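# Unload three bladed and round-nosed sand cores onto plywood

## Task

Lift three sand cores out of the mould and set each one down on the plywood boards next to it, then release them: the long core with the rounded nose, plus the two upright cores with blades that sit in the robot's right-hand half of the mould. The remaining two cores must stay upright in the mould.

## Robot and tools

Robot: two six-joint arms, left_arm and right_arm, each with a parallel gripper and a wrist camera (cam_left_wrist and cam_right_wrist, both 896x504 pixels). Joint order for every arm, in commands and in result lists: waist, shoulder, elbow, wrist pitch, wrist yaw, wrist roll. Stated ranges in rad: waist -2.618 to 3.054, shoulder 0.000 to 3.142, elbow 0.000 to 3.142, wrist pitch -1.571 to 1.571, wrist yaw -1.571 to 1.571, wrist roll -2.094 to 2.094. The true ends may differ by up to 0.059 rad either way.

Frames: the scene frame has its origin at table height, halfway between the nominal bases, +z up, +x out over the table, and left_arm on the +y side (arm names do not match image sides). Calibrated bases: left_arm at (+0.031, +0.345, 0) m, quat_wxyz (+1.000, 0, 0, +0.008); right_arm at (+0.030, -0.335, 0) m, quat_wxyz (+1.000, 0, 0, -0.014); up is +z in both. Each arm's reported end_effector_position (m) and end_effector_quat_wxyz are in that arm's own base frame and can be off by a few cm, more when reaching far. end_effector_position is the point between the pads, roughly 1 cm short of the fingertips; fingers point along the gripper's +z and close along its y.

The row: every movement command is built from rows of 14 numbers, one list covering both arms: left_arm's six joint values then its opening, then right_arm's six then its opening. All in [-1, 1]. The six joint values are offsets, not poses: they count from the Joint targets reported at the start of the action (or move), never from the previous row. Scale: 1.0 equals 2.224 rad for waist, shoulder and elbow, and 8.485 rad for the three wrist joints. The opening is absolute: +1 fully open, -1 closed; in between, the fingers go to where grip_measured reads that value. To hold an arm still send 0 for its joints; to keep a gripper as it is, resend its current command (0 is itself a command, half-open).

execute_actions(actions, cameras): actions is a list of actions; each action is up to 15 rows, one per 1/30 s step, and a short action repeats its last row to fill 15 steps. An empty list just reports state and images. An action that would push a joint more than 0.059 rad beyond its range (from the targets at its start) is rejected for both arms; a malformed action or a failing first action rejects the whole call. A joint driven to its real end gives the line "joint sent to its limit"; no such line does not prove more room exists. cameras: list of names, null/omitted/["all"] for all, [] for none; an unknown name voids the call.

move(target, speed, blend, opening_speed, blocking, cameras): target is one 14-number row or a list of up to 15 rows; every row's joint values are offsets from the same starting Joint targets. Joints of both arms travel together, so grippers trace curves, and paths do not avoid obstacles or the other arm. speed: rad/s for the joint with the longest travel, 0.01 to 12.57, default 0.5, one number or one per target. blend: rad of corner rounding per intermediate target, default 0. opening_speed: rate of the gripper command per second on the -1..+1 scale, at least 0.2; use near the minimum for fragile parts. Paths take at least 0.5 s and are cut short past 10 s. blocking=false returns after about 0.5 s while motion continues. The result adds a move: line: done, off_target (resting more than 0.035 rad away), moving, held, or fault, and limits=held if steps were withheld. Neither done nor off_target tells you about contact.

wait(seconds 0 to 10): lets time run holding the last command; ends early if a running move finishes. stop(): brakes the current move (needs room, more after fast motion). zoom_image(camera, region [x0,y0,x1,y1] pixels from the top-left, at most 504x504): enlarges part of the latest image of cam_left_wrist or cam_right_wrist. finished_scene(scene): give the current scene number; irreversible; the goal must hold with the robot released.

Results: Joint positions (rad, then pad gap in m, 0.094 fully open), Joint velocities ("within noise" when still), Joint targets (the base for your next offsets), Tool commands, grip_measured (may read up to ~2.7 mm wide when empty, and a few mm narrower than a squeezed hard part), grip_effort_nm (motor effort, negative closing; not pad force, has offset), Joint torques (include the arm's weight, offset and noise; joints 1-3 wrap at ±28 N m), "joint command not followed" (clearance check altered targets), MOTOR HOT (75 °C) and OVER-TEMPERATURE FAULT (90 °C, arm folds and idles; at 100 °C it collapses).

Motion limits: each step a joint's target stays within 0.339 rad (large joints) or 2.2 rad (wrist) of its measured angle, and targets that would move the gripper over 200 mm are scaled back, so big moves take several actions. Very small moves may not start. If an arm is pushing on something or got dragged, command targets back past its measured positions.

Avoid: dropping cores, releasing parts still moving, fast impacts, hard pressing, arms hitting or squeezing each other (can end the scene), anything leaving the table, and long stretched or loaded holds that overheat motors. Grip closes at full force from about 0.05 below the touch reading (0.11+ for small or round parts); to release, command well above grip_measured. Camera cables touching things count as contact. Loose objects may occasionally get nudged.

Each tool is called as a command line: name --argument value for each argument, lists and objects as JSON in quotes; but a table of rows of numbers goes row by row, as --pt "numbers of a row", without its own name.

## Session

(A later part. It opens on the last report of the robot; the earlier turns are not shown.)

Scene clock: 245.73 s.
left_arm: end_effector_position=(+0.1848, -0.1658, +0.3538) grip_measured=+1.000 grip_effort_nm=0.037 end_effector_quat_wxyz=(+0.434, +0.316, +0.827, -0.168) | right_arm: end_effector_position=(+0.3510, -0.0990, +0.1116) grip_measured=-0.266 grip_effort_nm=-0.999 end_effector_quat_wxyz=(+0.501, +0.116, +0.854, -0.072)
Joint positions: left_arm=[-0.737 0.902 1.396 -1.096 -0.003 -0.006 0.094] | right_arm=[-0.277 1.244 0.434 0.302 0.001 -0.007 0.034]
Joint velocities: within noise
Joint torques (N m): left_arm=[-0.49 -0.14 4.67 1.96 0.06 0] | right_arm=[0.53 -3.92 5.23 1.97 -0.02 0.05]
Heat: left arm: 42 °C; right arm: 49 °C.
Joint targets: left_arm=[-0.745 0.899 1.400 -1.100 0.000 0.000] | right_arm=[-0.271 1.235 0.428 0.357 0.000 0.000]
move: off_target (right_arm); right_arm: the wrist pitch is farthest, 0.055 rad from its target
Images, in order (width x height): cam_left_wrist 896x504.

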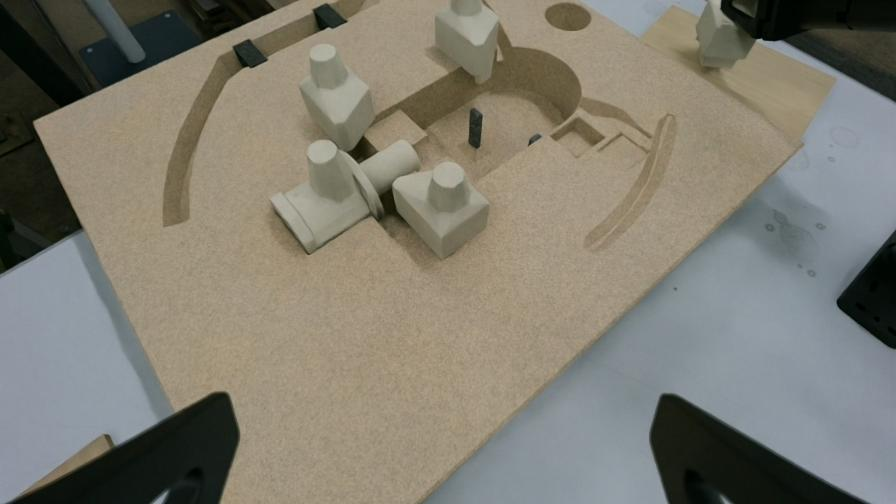

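move --target '[0,0,0,0,0,0,1,0,0,-0.018,0,0,0,-0.37]' --speed 0.15

zoom_image --camera "cam_left_wrist" --region '[646, 0, 796, 90]'

Scene clock: 250.20 s.
left_arm: end_effector_position=(+0.1848, -0.1658, +0.3538) grip_measured=+1.000 grip_effort_nm=0.027 end_effector_quat_wxyz=(+0.434, +0.316, +0.827, -0.168) | right_arm: end_effector_position=(+0.3496, -0.0986, +0.1102) grip_measured=-0.266 grip_effort_nm=-1.004 end_effector_quat_wxyz=(+0.511, +0.116, +0.849, -0.074)
Joint positions: left_arm=[-0.737 0.902 1.396 -1.096 -0.003 -0.006 0.094] | right_arm=[-0.277 1.244 0.405 0.352 0.001 -0.007 0.034]
Joint velocities: within noise
Joint torques (N m): left_arm=[-0.68 -0.16 4.75 1.95 0.05 0] | right_arm=[0.54 -3.86 4.37 1.51 -0.03 0.04]
Heat: left arm: 42 °C; right arm: 49 °C.
Joint targets: left_arm=[-0.745 0.899 1.400 -1.100 0.000 0.000] | right_arm=[-0.271 1.235 0.388 0.357 0.000 0.000]
move: done

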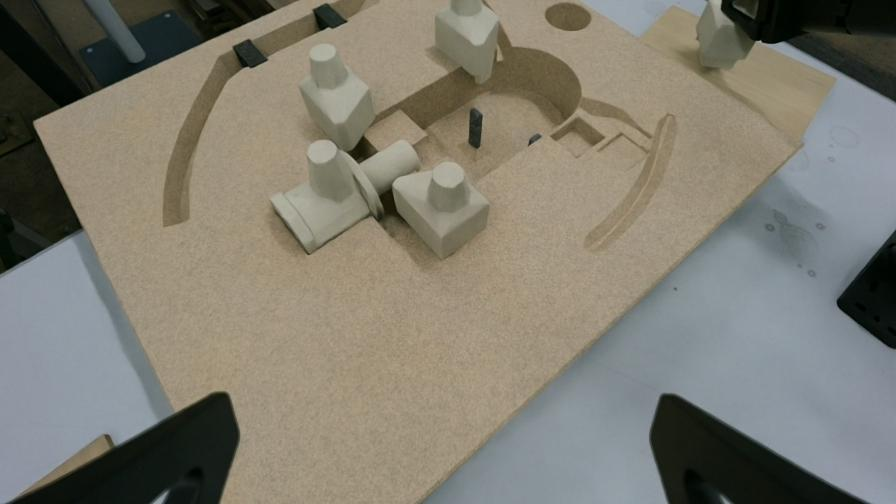

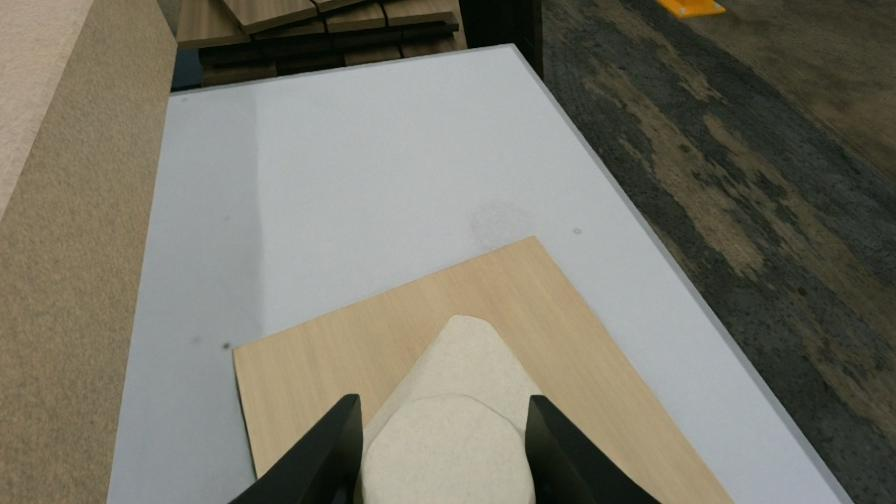

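Scaled by 3.360.

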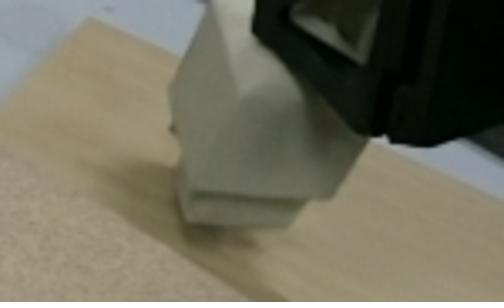

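move --target '[0,0,0,0,0,0,1,0,0,0,0,0,0,-0.1]' --opening_speed 0.2

zoom_image --camera "cam_left_wrist" --region '[646, 0, 796, 90]'

Scene clock: 254.87 s.
left_arm: end_effector_position=(+0.1848, -0.1658, +0.3538) grip_measured=+1.000 grip_effort_nm=0.042 end_effector_quat_wxyz=(+0.434, +0.316, +0.827, -0.168) | right_arm: end_effector_position=(+0.3479, -0.0952, +0.1059) grip_measured=-0.103 grip_effort_nm=0.168 end_effector_quat_wxyz=(+0.506, +0.112, +0.852, -0.068)
Joint positions: left_arm=[-0.737 0.902 1.396 -1.096 -0.003 -0.006 0.094] | right_arm=[-0.274 1.244 0.397 0.347 -0.008 -0.007 0.042]
Joint velocities: within noise
Joint torques (N m): left_arm=[-0.55 -0.13 4.63 1.95 0.07 -0.02] | right_arm=[0.21 -3.82 4.9 1.53 0.07 0.04]
Heat: left arm: 42 °C; right arm: 49 °C.
Joint targets: left_arm=[-0.745 0.899 1.400 -1.100 0.000 0.000] | right_arm=[-0.271 1.235 0.388 0.357 0.000 0.000]
move: done

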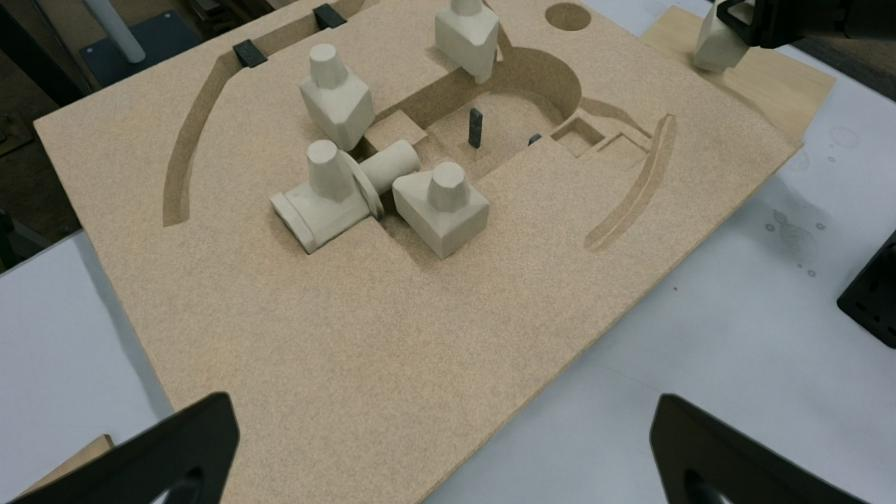

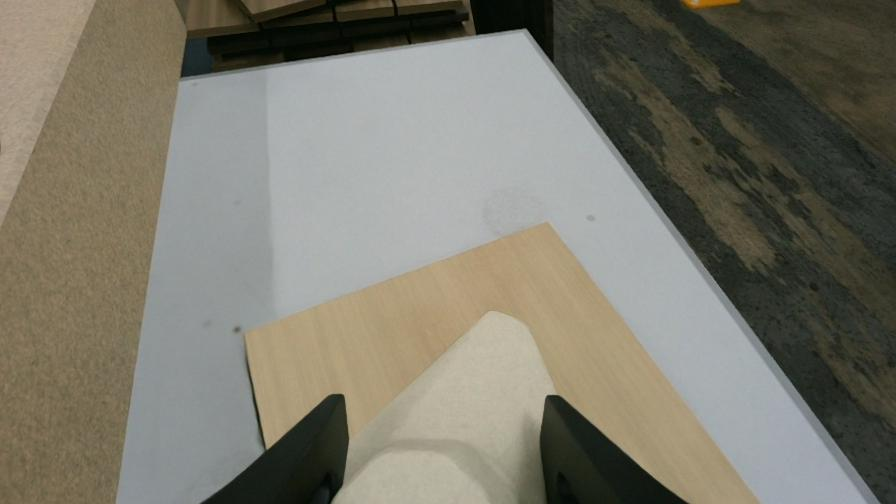

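Scaled by 3.360.

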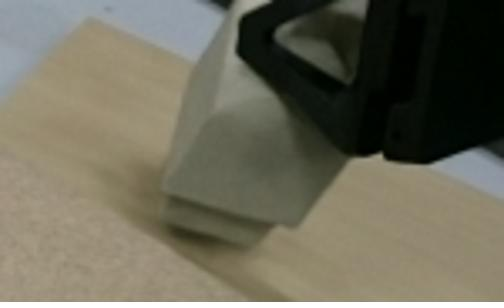

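move --pt "0 0 0 0 0 0 1 0 0 0 0 0 0 -0.37" --pt "0 0 0 0 0 0 1 0.05 -0.03 0.22 -0.07 0 0 -0.37" --pt "0 0 0 0 0 0 1 0.2 -0.08 0.3 -0.1 0 0.1414 -0.37" --opening_speed 0.4 --speed 0.5 --cameras '["cam_left_wrist"]'

zoom_image --camera "cam_left_wrist" --region '[600, 0, 896, 200]'

Scene clock: 280.13 s.
left_arm: end_effector_position=(+0.1848, -0.1658, +0.3538) grip_measured=+1.000 grip_effort_nm=0.027 end_effector_quat_wxyz=(+0.434, +0.316, +0.827, -0.168) | right_arm: end_effector_position=(+0.3418, +0.0588, +0.2416) grip_measured=-0.296 grip_effort_nm=-1.004 end_effector_quat_wxyz=(+0.350, +0.435, +0.781, +0.280)
Joint positions: left_arm=[-0.737 0.902 1.396 -1.096 -0.003 -0.006 0.094] | right_arm=[0.168 1.091 1 -0.55 0.001 1.185 0.033]
Joint velocities: within noise
Joint torques (N m): left_arm=[-0.54 -0.08 4.63 1.92 0.04 0] | right_arm=[0.51 -5.48 10.66 1.9 -0.03 0.09]
Heat: left arm: 42 °C; right arm: 48 °C.
Joint targets: left_arm=[-0.745 0.899 1.400 -1.100 0.000 0.000] | right_arm=[0.174 1.057 1.055 -0.492 0.000 1.200]
move: off_target (right_arm); right_arm: the wrist pitch is farthest, 0.059 rad from its target
Images, in order (width x height): cam_left_wrist 896x504.

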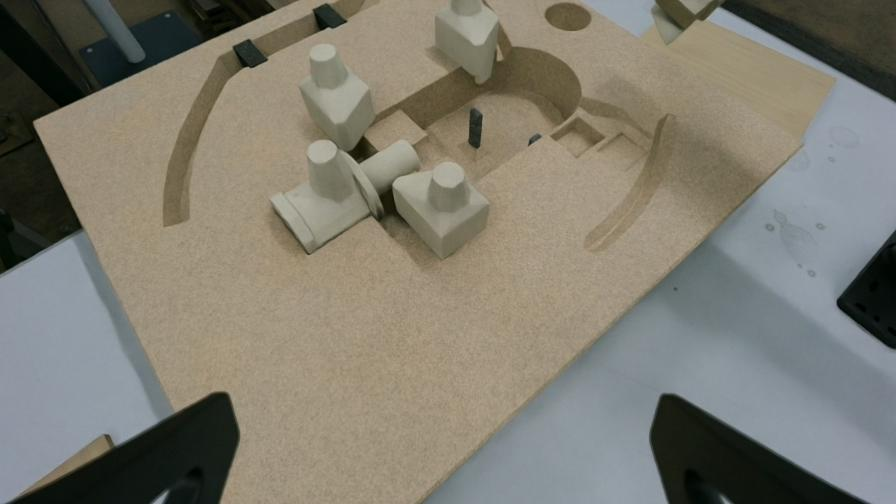

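Scaled by 1.703.

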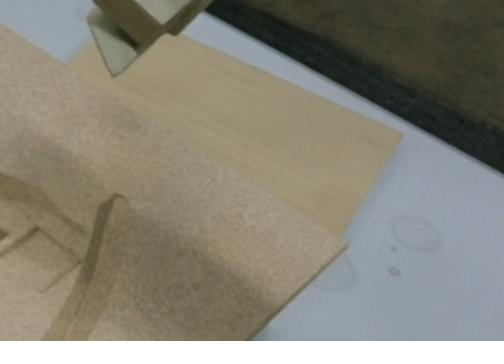

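move --target '[0,0,0,0.0354,0,0,1,0,0,0,0,0,0,-0.37]' --cameras '["cam_left_wrist"]'

zoom_image --camera "cam_left_wrist" --region '[580, 60, 820, 240]'

Scene clock: 283.80 s.
left_arm: end_effector_position=(+0.2078, -0.1867, +0.4157) grip_measured=+1.000 grip_effort_nm=0.037 end_effector_quat_wxyz=(+0.545, +0.290, +0.758, -0.211) | right_arm: end_effector_position=(+0.3417, +0.0588, +0.2415) grip_measured=-0.296 grip_effort_nm=-1.004 end_effector_quat_wxyz=(+0.350, +0.436, +0.781, +0.280)
Joint positions: left_arm=[-0.737 0.902 1.396 -0.817 -0.003 -0.006 0.094] | right_arm=[0.168 1.091 1 -0.551 0.001 1.186 0.033]
Joint velocities: within noise
Joint torques (N m): left_arm=[-0.57 -0.31 4.85 2.36 0.03 0] | right_arm=[0.49 -5.48 10.67 1.9 -0.01 0.12]
Heat: left arm: 42 °C; right arm: 48 °C.
Joint targets: left_arm=[-0.745 0.899 1.400 -0.800 0.000 0.000] | right_arm=[0.174 1.057 1.055 -0.492 0.000 1.200]
move: off_target (right_arm); right_arm: the wrist pitch is farthest, 0.059 rad from its target
Images, in order (width x height): cam_left_wrist 896x504.

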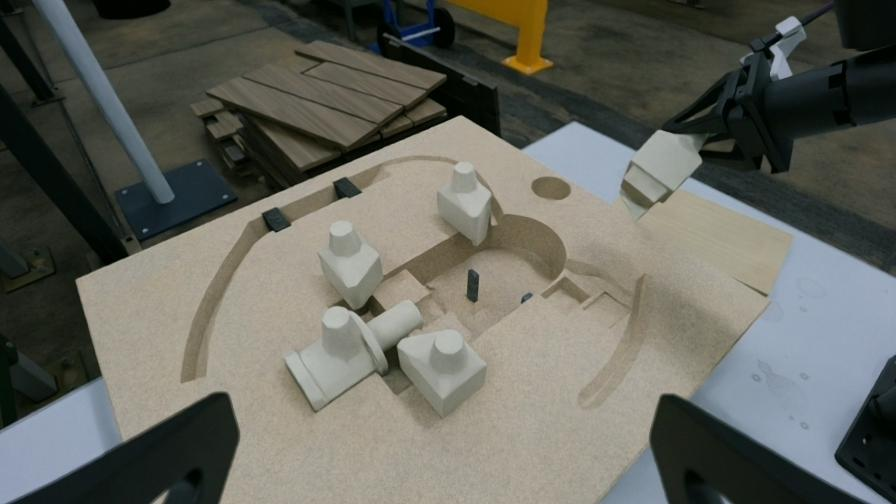

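Scaled by 2.100.

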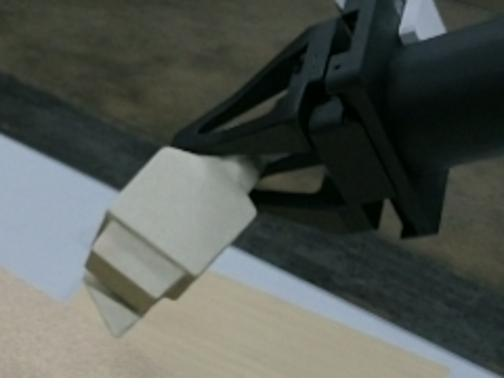

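move --pt "0 0 0 0 0 0 1 -0.3786 0 0 0 -0.0707 0.0181 -0.37" --pt "0 0 0 0 0 0 1 -0.3786 0.2428 0.0169 -0.0092 -0.0707 0.0181 -0.37" --speed 0.6

zoom_image --camera "cam_left_wrist" --region '[560, 60, 896, 300]'

Scene clock: 314.57 s.
left_arm: end_effector_position=(+0.2079, -0.1867, +0.4160) grip_measured=+1.000 grip_effort_nm=0.037 end_effector_quat_wxyz=(+0.545, +0.289, +0.758, -0.211) | right_arm: end_effector_position=(+0.3421, -0.1471, +0.1012) grip_measured=-0.296 grip_effort_nm=-0.999 end_effector_quat_wxyz=(+0.101, +0.761, +0.555, +0.321)
Joint positions: left_arm=[-0.737 0.902 1.396 -0.815 -0.003 -0.006 0.094] | right_arm=[-0.665 1.608 1.047 -0.587 -0.559 1.339 0.033]
Joint velocities: within noise
Joint torques (N m): left_arm=[-0.54 -0.32 4.85 2.36 0.08 -0.02] | right_arm=[-0.29 -6.87 9.2 0.89 -0.63 0.12]
Heat: left arm: 42 °C; right arm: 49 °C.
Joint targets: left_arm=[-0.745 0.899 1.400 -0.800 0.000 0.000] | right_arm=[-0.669 1.597 1.093 -0.570 -0.600 1.353]
move: off_target (right_arm); right_arm: the elbow is farthest, 0.045 rad from its target

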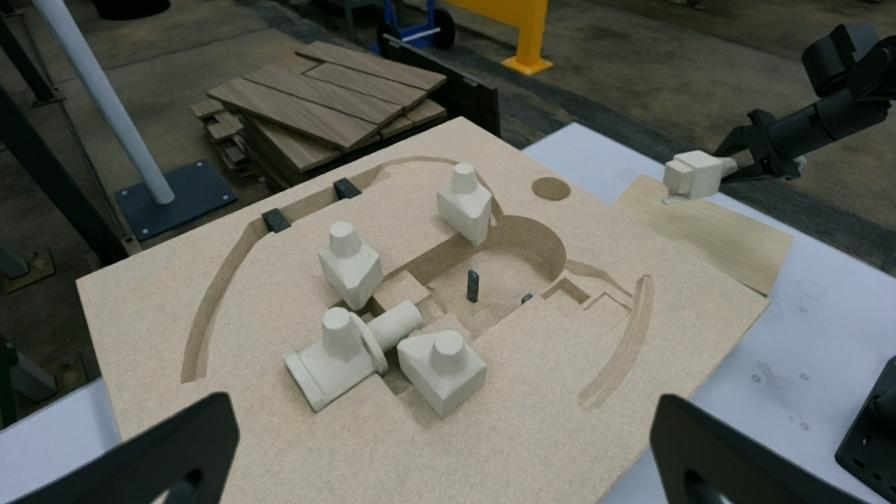

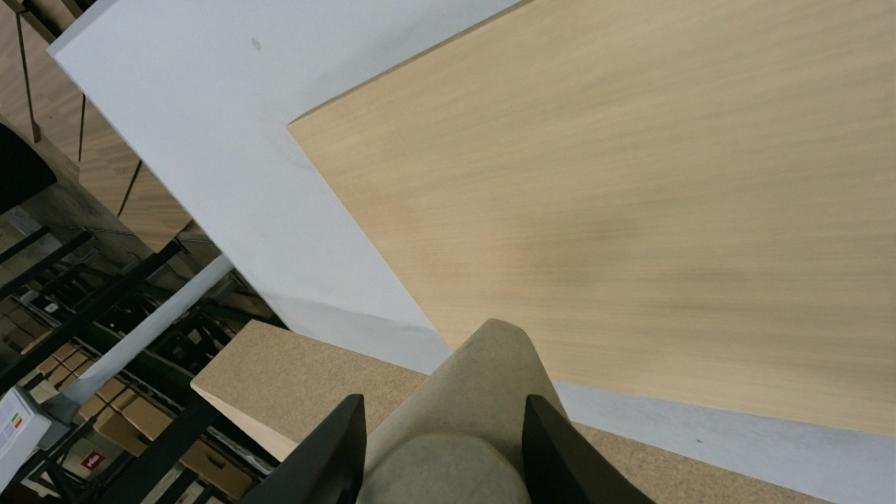

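Scaled by 1.500.

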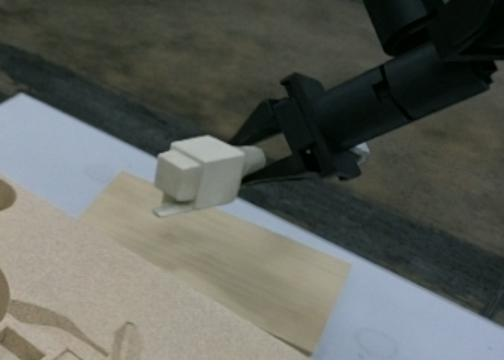

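move --target '[0,0,0,0,0,0,1,0,0.024,-0.0495,0.0193,0,0,-0.37]' --speed 0.3

zoom_image --camera "cam_left_wrist" --region '[620, 120, 788, 240]'

Scene clock: 321.10 s.
left_arm: end_effector_position=(+0.2079, -0.1867, +0.4160) grip_measured=+1.000 grip_effort_nm=0.027 end_effector_quat_wxyz=(+0.545, +0.289, +0.758, -0.211) | right_arm: end_effector_position=(+0.3462, -0.1503, +0.0746) grip_measured=-0.296 grip_effort_nm=-1.004 end_effector_quat_wxyz=(+0.110, +0.758, +0.556, +0.324)
Joint positions: left_arm=[-0.737 0.902 1.396 -0.815 -0.003 -0.006 0.094] | right_arm=[-0.665 1.655 0.976 -0.45 -0.559 1.34 0.033]
Joint velocities: within noise
Joint torques (N m): left_arm=[-0.54 -0.27 4.85 2.39 0.06 -0.01] | right_arm=[-0.31 -6.57 5.81 1.16 -0.63 0.11]
Heat: left arm: 42 °C; right arm: 48 °C.
Joint targets: left_arm=[-0.745 0.899 1.400 -0.800 0.000 0.000] | right_arm=[-0.669 1.651 0.983 -0.406 -0.600 1.353]
move: off_target (right_arm); right_arm: the wrist pitch is farthest, 0.044 rad from its target

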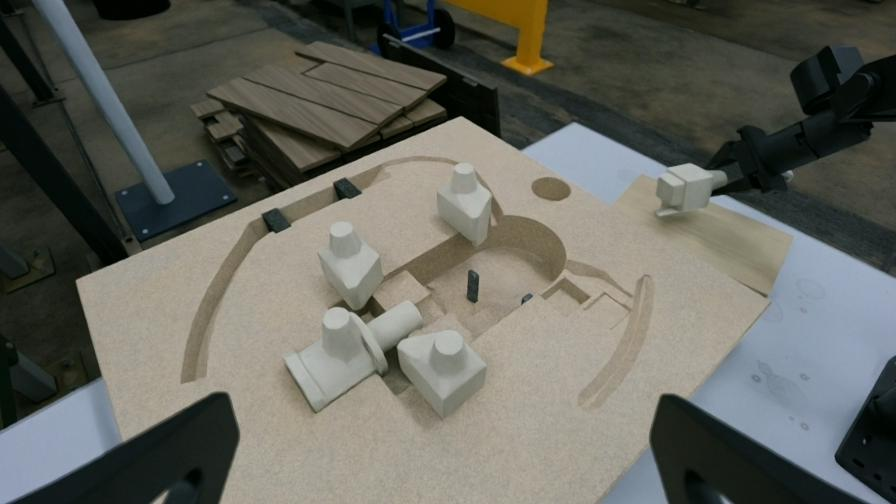

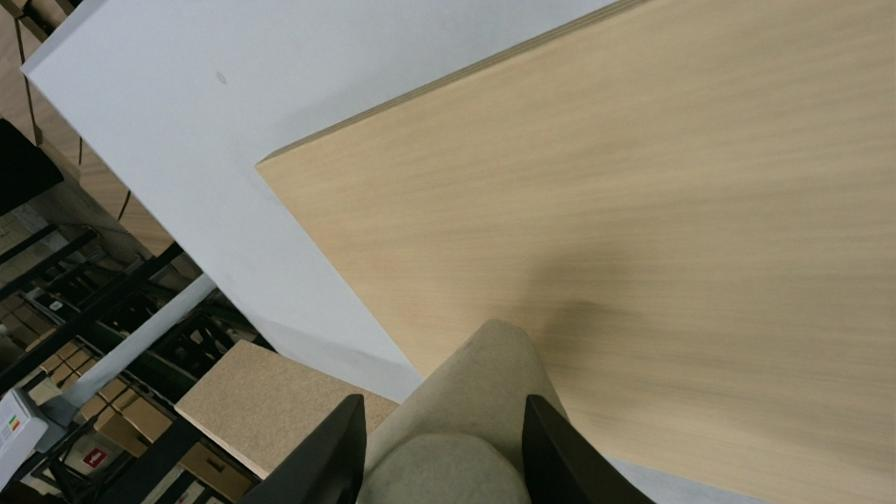

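Scaled by 3.000.

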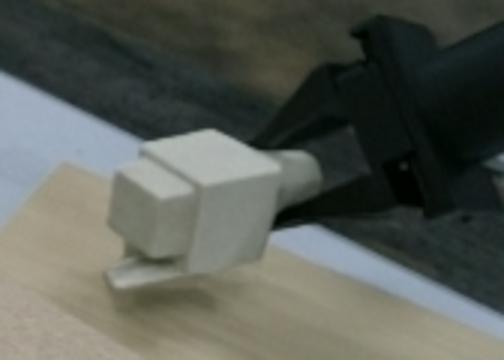

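move --target '[0,0,0,0,0,0,1,0,0,-0.027,0.0071,0,0,-0.37]' --speed 0.2 --cameras '["cam_left_wrist"]'

zoom_image --camera "cam_left_wrist" --region '[620, 120, 788, 240]'

Scene clock: 324.73 s.
left_arm: end_effector_position=(+0.2079, -0.1867, +0.4160) grip_measured=+1.000 grip_effort_nm=0.027 end_effector_quat_wxyz=(+0.545, +0.289, +0.758, -0.211) | right_arm: end_effector_position=(+0.3427, -0.1463, +0.0635) grip_measured=-0.296 grip_effort_nm=-1.004 end_effector_quat_wxyz=(+0.111, +0.756, +0.555, +0.328)
Joint positions: left_arm=[-0.737 0.902 1.396 -0.815 -0.003 -0.006 0.094] | right_arm=[-0.665 1.655 0.922 -0.39 -0.566 1.342 0.033]
Joint velocities: within noise
Joint torques (N m): left_arm=[-0.51 -0.17 4.83 2.35 0.05 -0.01] | right_arm=[-0.29 -6.46 5.24 1.18 -0.58 0.09]
Heat: left arm: 42 °C; right arm: 47 °C.
Joint targets: left_arm=[-0.745 0.899 1.400 -0.800 0.000 0.000] | right_arm=[-0.669 1.651 0.922 -0.346 -0.600 1.353]
move: off_target (right_arm); right_arm: the wrist pitch is farthest, 0.044 rad from its target
Images, in order (width x height): cam_left_wrist 896x504.

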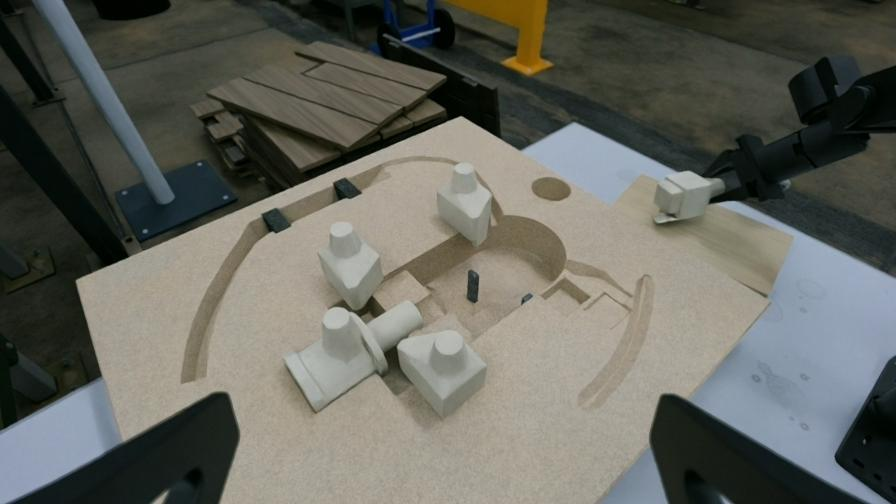

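Scaled by 3.000.

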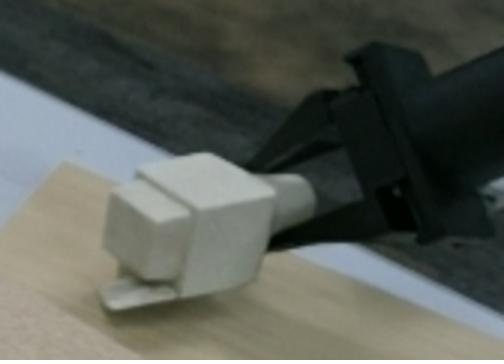

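move --target '[0,0,0,0,0,0,1,0,0,-0.022,0.0058,0,0,-0.37]' --speed 0.15 --cameras '["cam_left_wrist"]'

zoom_image --camera "cam_left_wrist" --region '[620, 120, 788, 240]'

Scene clock: 327.60 s.
left_arm: end_effector_position=(+0.2079, -0.1867, +0.4160) grip_measured=+1.000 grip_effort_nm=0.042 end_effector_quat_wxyz=(+0.545, +0.289, +0.758, -0.211) | right_arm: end_effector_position=(+0.3447, -0.1433, +0.0600) grip_measured=-0.296 grip_effort_nm=-1.004 end_effector_quat_wxyz=(+0.118, +0.749, +0.555, +0.342)
Joint positions: left_arm=[-0.737 0.902 1.396 -0.815 -0.003 -0.006 0.094] | right_arm=[-0.666 1.655 0.883 -0.323 -0.591 1.348 0.033]
Joint velocities: within noise
Joint torques (N m): left_arm=[-0.55 -0.24 4.85 2.36 0.06 0.01] | right_arm=[-0.21 -6.39 4.34 1.04 -0.32 0.02]
Heat: left arm: 42 °C; right arm: 47 °C.
Joint targets: left_arm=[-0.745 0.899 1.400 -0.800 0.000 0.000] | right_arm=[-0.669 1.651 0.874 -0.296 -0.600 1.353]
move: done
Images, in order (width x height): cam_left_wrist 896x504.

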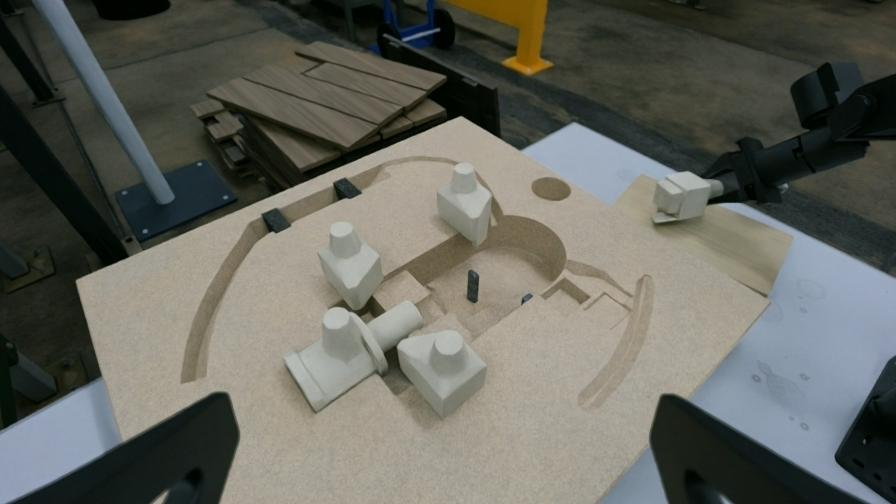

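Scaled by 3.000.

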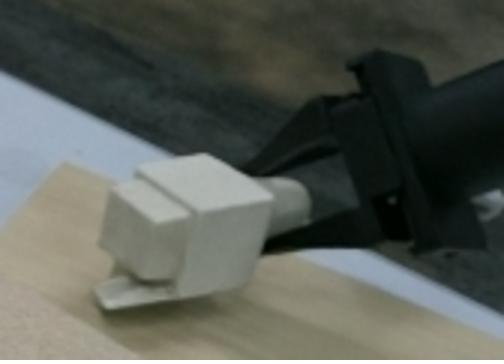

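move --target '[0,0,0,0,0,0,1,0,0,-0.024,0.0063,0,0,-0.37]' --speed 0.15 --cameras '["cam_left_wrist"]'

zoom_image --camera "cam_left_wrist" --region '[620, 120, 788, 240]'

Scene clock: 331.33 s.
left_arm: end_effector_position=(+0.2079, -0.1867, +0.4160) grip_measured=+1.000 grip_effort_nm=0.017 end_effector_quat_wxyz=(+0.545, +0.289, +0.758, -0.211) | right_arm: end_effector_position=(+0.3465, -0.1415, +0.0572) grip_measured=-0.297 grip_effort_nm=-1.009 end_effector_quat_wxyz=(+0.128, +0.740, +0.554, +0.359)
Joint positions: left_arm=[-0.737 0.902 1.396 -0.815 -0.003 -0.006 0.094] | right_arm=[-0.671 1.655 0.841 -0.245 -0.62 1.353 0.033]
Joint velocities: within noise
Joint torques (N m): left_arm=[-0.51 -0.21 4.81 2.36 0.04 0] | right_arm=[0.2 -6.31 3.56 0.85 -0.07 -0.04]
Heat: left arm: 42 °C; right arm: 47 °C.
Joint targets: left_arm=[-0.745 0.899 1.400 -0.800 0.000 0.000] | right_arm=[-0.668 1.651 0.820 -0.243 -0.600 1.353]
move: done
Images, in order (width x height): cam_left_wrist 896x504.

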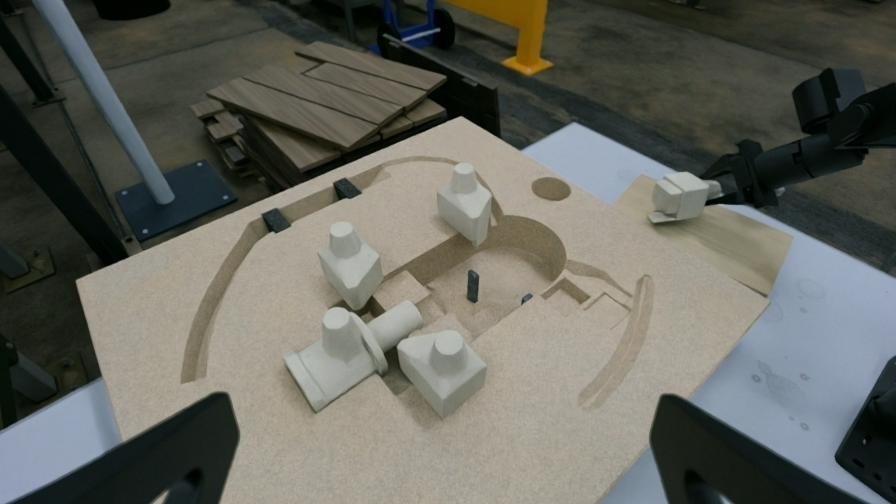

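Scaled by 3.000.

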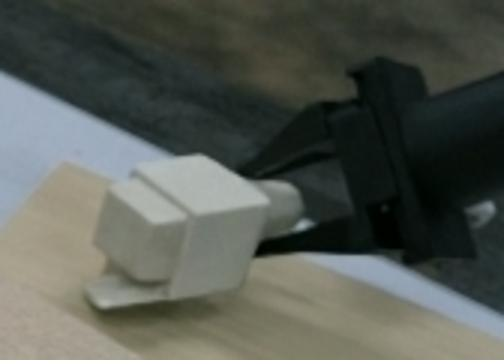

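move --target '[0,0,0,0,0,0,1,0,0,0.004,0,0,0,-0.12]' --opening_speed 0.2

zoom_image --camera "cam_left_wrist" --region '[620, 120, 788, 240]'

Scene clock: 335.73 s.
left_arm: end_effector_position=(+0.2079, -0.1867, +0.4160) grip_measured=+1.000 grip_effort_nm=0.042 end_effector_quat_wxyz=(+0.545, +0.289, +0.758, -0.211) | right_arm: end_effector_position=(+0.3420, -0.1444, +0.0509) grip_measured=-0.123 grip_effort_nm=0.168 end_effector_quat_wxyz=(+0.130, +0.749, +0.552, +0.343)
Joint positions: left_arm=[-0.737 0.902 1.396 -0.815 -0.003 -0.006 0.094] | right_arm=[-0.671 1.655 0.831 -0.247 -0.585 1.353 0.041]
Joint velocities: within noise
Joint torques (N m): left_arm=[-0.62 -0.27 4.86 2.37 0.07 0.01] | right_arm=[0.28 -6.28 4.93 0.85 -0.38 -0.04]
Heat: left arm: 42 °C; right arm: 46 °C.
Joint targets: left_arm=[-0.745 0.899 1.400 -0.800 0.000 0.000] | right_arm=[-0.668 1.651 0.829 -0.243 -0.600 1.353]
move: done

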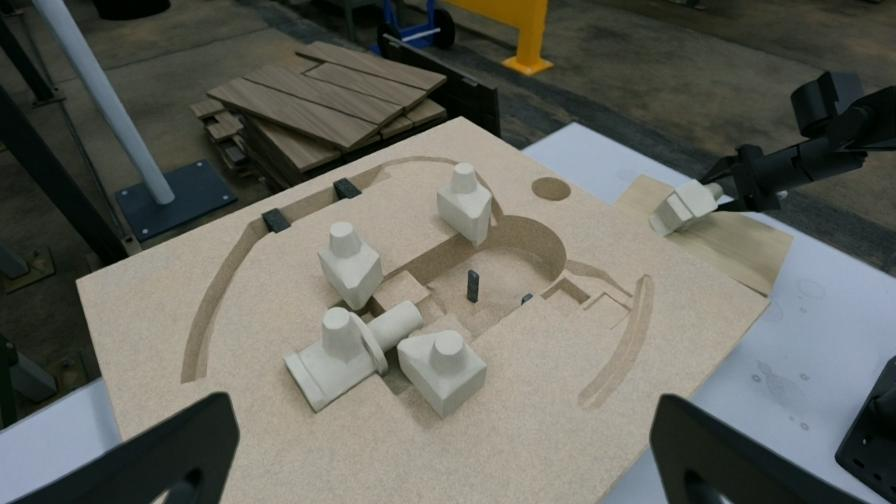

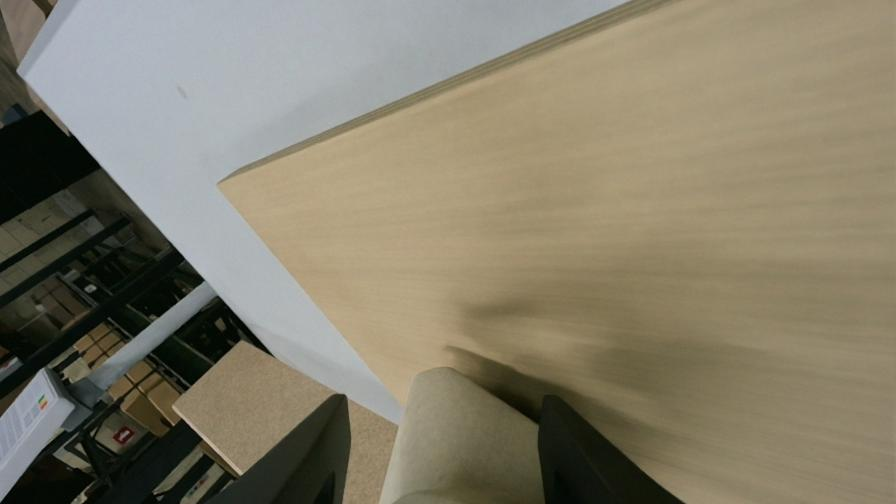

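Scaled by 3.000.

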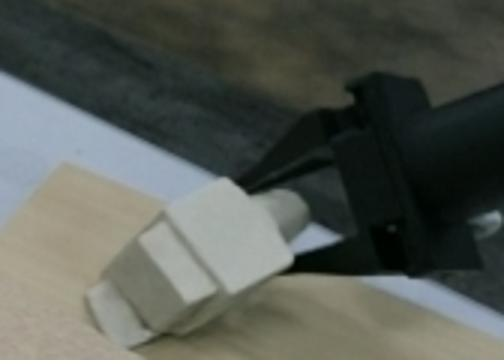

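move --target '[0,0,0,0,0,0,1,0,0,0,0,0,0,0.1]' --opening_speed 0.2

zoom_image --camera "cam_left_wrist" --region '[620, 120, 788, 240]'

Scene clock: 341.10 s.
left_arm: end_effector_position=(+0.2079, -0.1867, +0.4160) grip_measured=+1.000 grip_effort_nm=0.032 end_effector_quat_wxyz=(+0.545, +0.289, +0.758, -0.211) | right_arm: end_effector_position=(+0.3418, -0.1447, +0.0507) grip_measured=+0.097 grip_effort_nm=0.168 end_effector_quat_wxyz=(+0.130, +0.749, +0.552, +0.342)
Joint positions: left_arm=[-0.737 0.902 1.396 -0.815 -0.003 -0.006 0.094] | right_arm=[-0.671 1.655 0.831 -0.247 -0.583 1.353 0.052]
Joint velocities: within noise
Joint torques (N m): left_arm=[-0.64 -0.24 4.85 2.36 0.05 -0.02] | right_arm=[0.17 -6.3 4.85 0.85 -0.39 -0.04]
Heat: left arm: 42 °C; right arm: 45 °C.
Joint targets: left_arm=[-0.745 0.899 1.400 -0.800 0.000 0.000] | right_arm=[-0.668 1.651 0.829 -0.243 -0.600 1.353]
move: done

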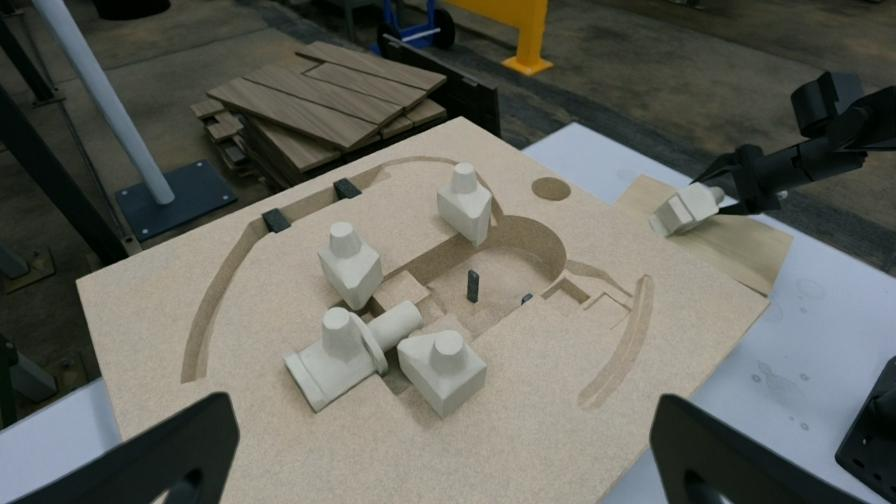

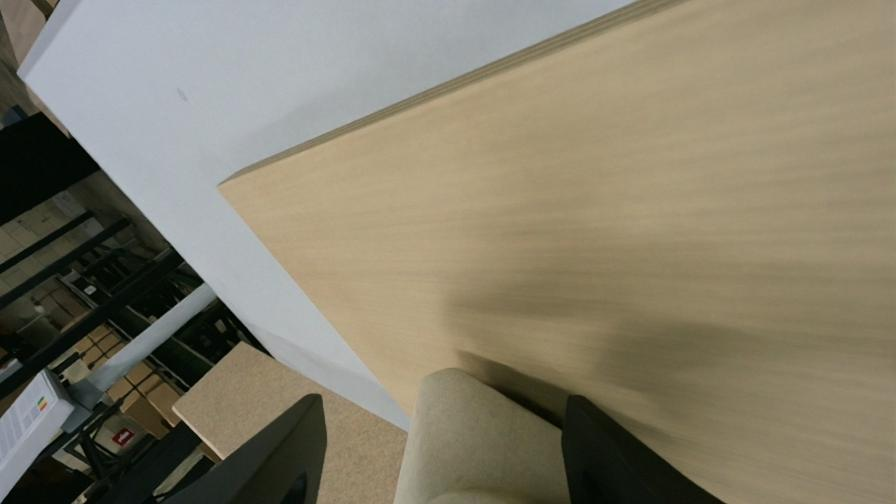

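Scaled by 3.000.

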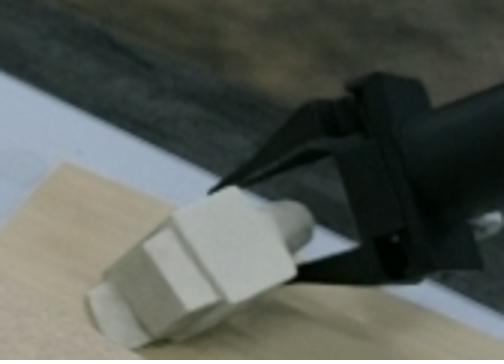

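move --target '[0,0,0,0,0,0,1,-0.054,-0.09,0.027,-0.0306,0,0,0.2]' --opening_speed 0.3 --speed 0.2

zoom_image --camera "cam_left_wrist" --region '[620, 120, 788, 240]'

Scene clock: 346.57 s.
left_arm: end_effector_position=(+0.2079, -0.1867, +0.4160) grip_measured=+1.000 grip_effort_nm=0.037 end_effector_quat_wxyz=(+0.545, +0.289, +0.758, -0.211) | right_arm: end_effector_position=(+0.3036, -0.1605, +0.0950) grip_measured=+0.197 grip_effort_nm=0.168 end_effector_quat_wxyz=(+0.135, +0.782, +0.508, +0.334)
Joint positions: left_arm=[-0.737 0.902 1.396 -0.815 -0.003 -0.006 0.094] | right_arm=[-0.783 1.474 0.862 -0.487 -0.59 1.353 0.056]
Joint velocities: within noise
Joint torques (N m): left_arm=[-0.55 -0.27 4.82 2.35 0.05 -0.01] | right_arm=[-0.44 -6.91 7.72 0.66 -0.33 -0.04]
Heat: left arm: 42 °C; right arm: 45 °C.
Joint targets: left_arm=[-0.745 0.899 1.400 -0.800 0.000 0.000] | right_arm=[-0.788 1.450 0.889 -0.503 -0.600 1.353]
move: done

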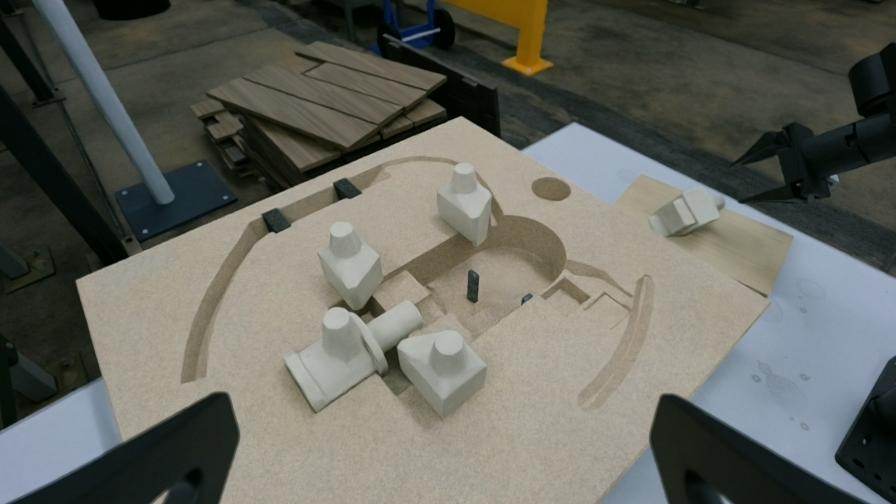

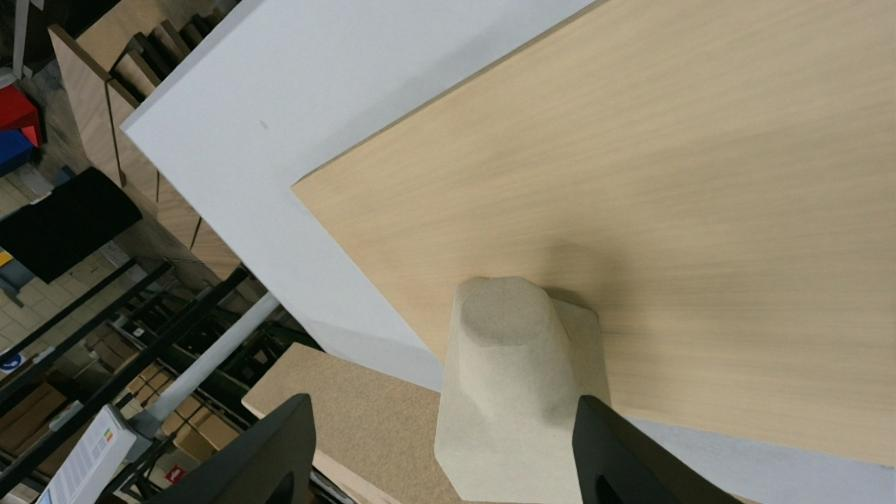

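Scaled by 3.000.

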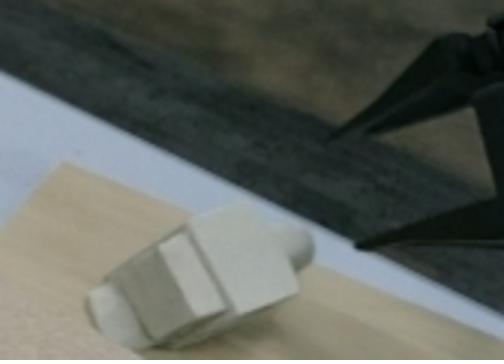

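move --pt "0 0 0 0 0 0 1 0.2194 -0.2023 0.1848 -0.0468 0.0707 -0.1595 1" --pt "0.0967 0.0875 -0.2416 0.0626 0 0 0.5 0.6927 0.058 0.0241 0.0977 0.1558 -0.1315 1" --speed 0.8

Scene clock: 383.20 s.
left_arm: end_effector_position=(+0.3160, -0.1863, +0.2348) grip_measured=+0.502 grip_effort_nm=-0.081 end_effector_quat_wxyz=(+0.486, +0.226, +0.834, -0.134) | right_arm: end_effector_position=(+0.4062, +0.2233, +0.2211) grip_measured=+0.997 grip_effort_nm=0.168 end_effector_quat_wxyz=(+0.615, -0.004, +0.789, +0.005)
Joint positions: left_arm=[-0.537 1.091 0.868 -0.291 -0.003 -0.006 0.071] | right_arm=[0.755 1.576 0.948 0.299 0.714 0.223 0.094]
Joint velocities: within noise
Joint torques (N m): left_arm=[0.55 -2.58 5.42 2.29 0.06 0] | right_arm=[-0.25 -6.01 5.65 1.63 0.18 0.13]
Heat: left arm: 43 °C; right arm: 43 °C.
Joint targets: left_arm=[-0.530 1.094 0.863 -0.269 -0.001 0.000] | right_arm=[0.752 1.580 0.943 0.326 0.722 0.237]
move: done

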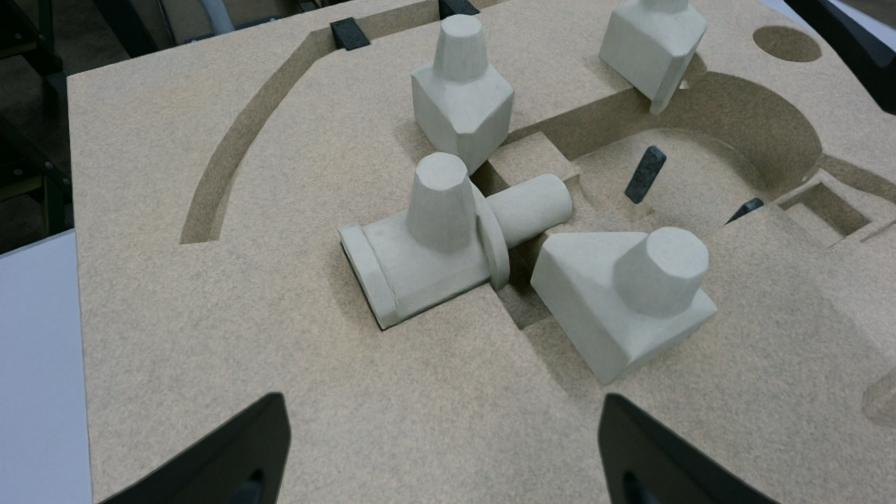

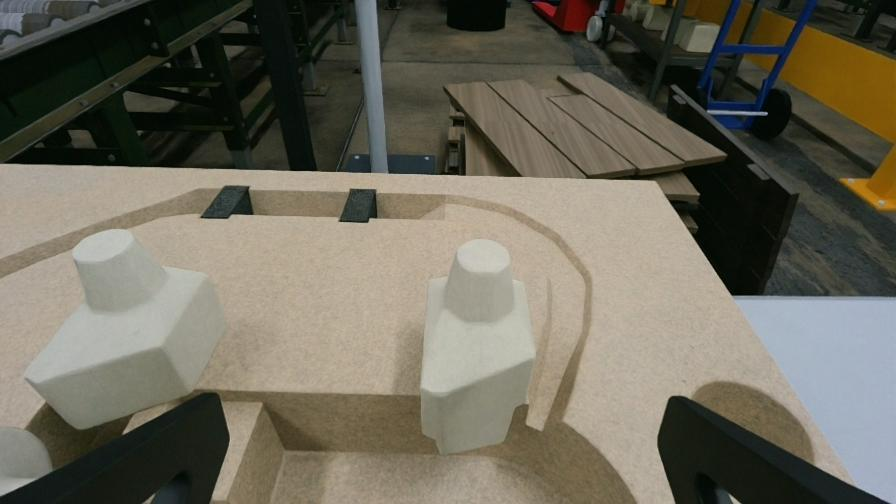

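move --pt "0.0022 0.1346 0.0324 0.0268 0 0 0.5 -0.0594 0.0813 0.0312 0.0109 -0.0155 -0.0042 1" --pt "0.0022 0.1346 0.0324 0.0268 0 0 0.5 -0.1097 0.2008 0.1531 0.0103 -0.0283 -0.0081 1" --speed 0.4

Scene clock: 403.60 s.
left_arm: end_effector_position=(+0.3699, -0.2167, +0.1885) grip_measured=+0.502 grip_effort_nm=-0.081 end_effector_quat_wxyz=(+0.472, +0.227, +0.842, -0.129) | right_arm: end_effector_position=(+0.5322, +0.2032, +0.1485) grip_measured=+0.997 grip_effort_nm=0.168 end_effector_quat_wxyz=(+0.582, -0.001, +0.813, -0.006)
Joint positions: left_arm=[-0.533 1.386 0.905 -0.067 -0.003 -0.006 0.071] | right_arm=[0.51 2.013 1.251 0.389 0.488 0.171 0.094]
Joint velocities: within noise
Joint torques (N m): left_arm=[0.64 -4.45 8.17 2.32 0.06 -0.01] | right_arm=[-0.13 -8.55 8.4 1.67 0.03 -0.08]
Heat: left arm: 46 °C; right arm: 45 °C.
Joint targets: left_arm=[-0.525 1.393 0.935 -0.041 -0.001 0.000] | right_arm=[0.508 2.026 1.283 0.414 0.482 0.168]
move: done

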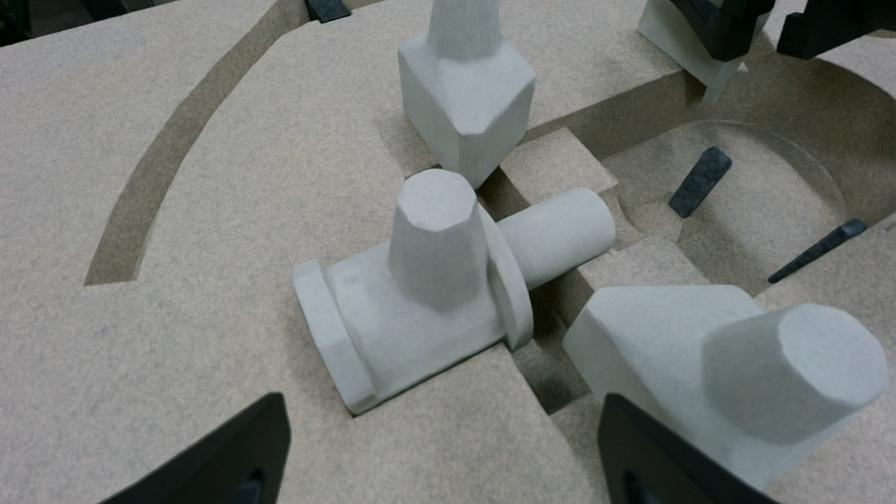

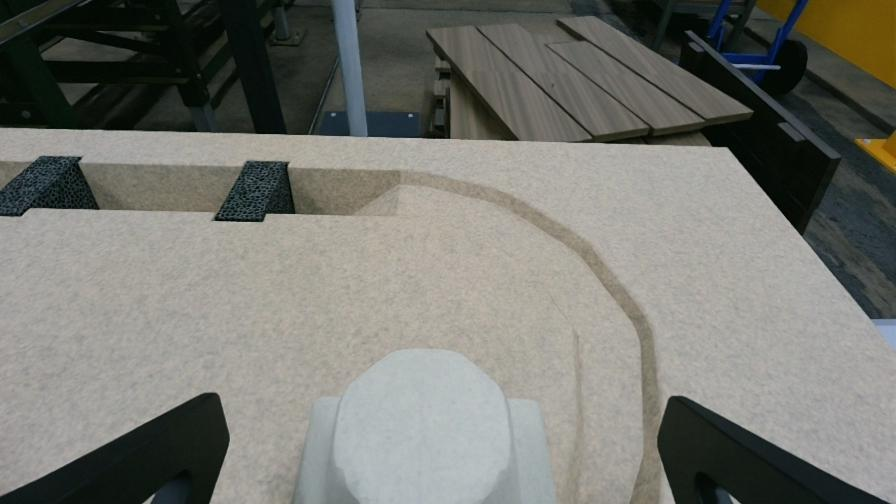

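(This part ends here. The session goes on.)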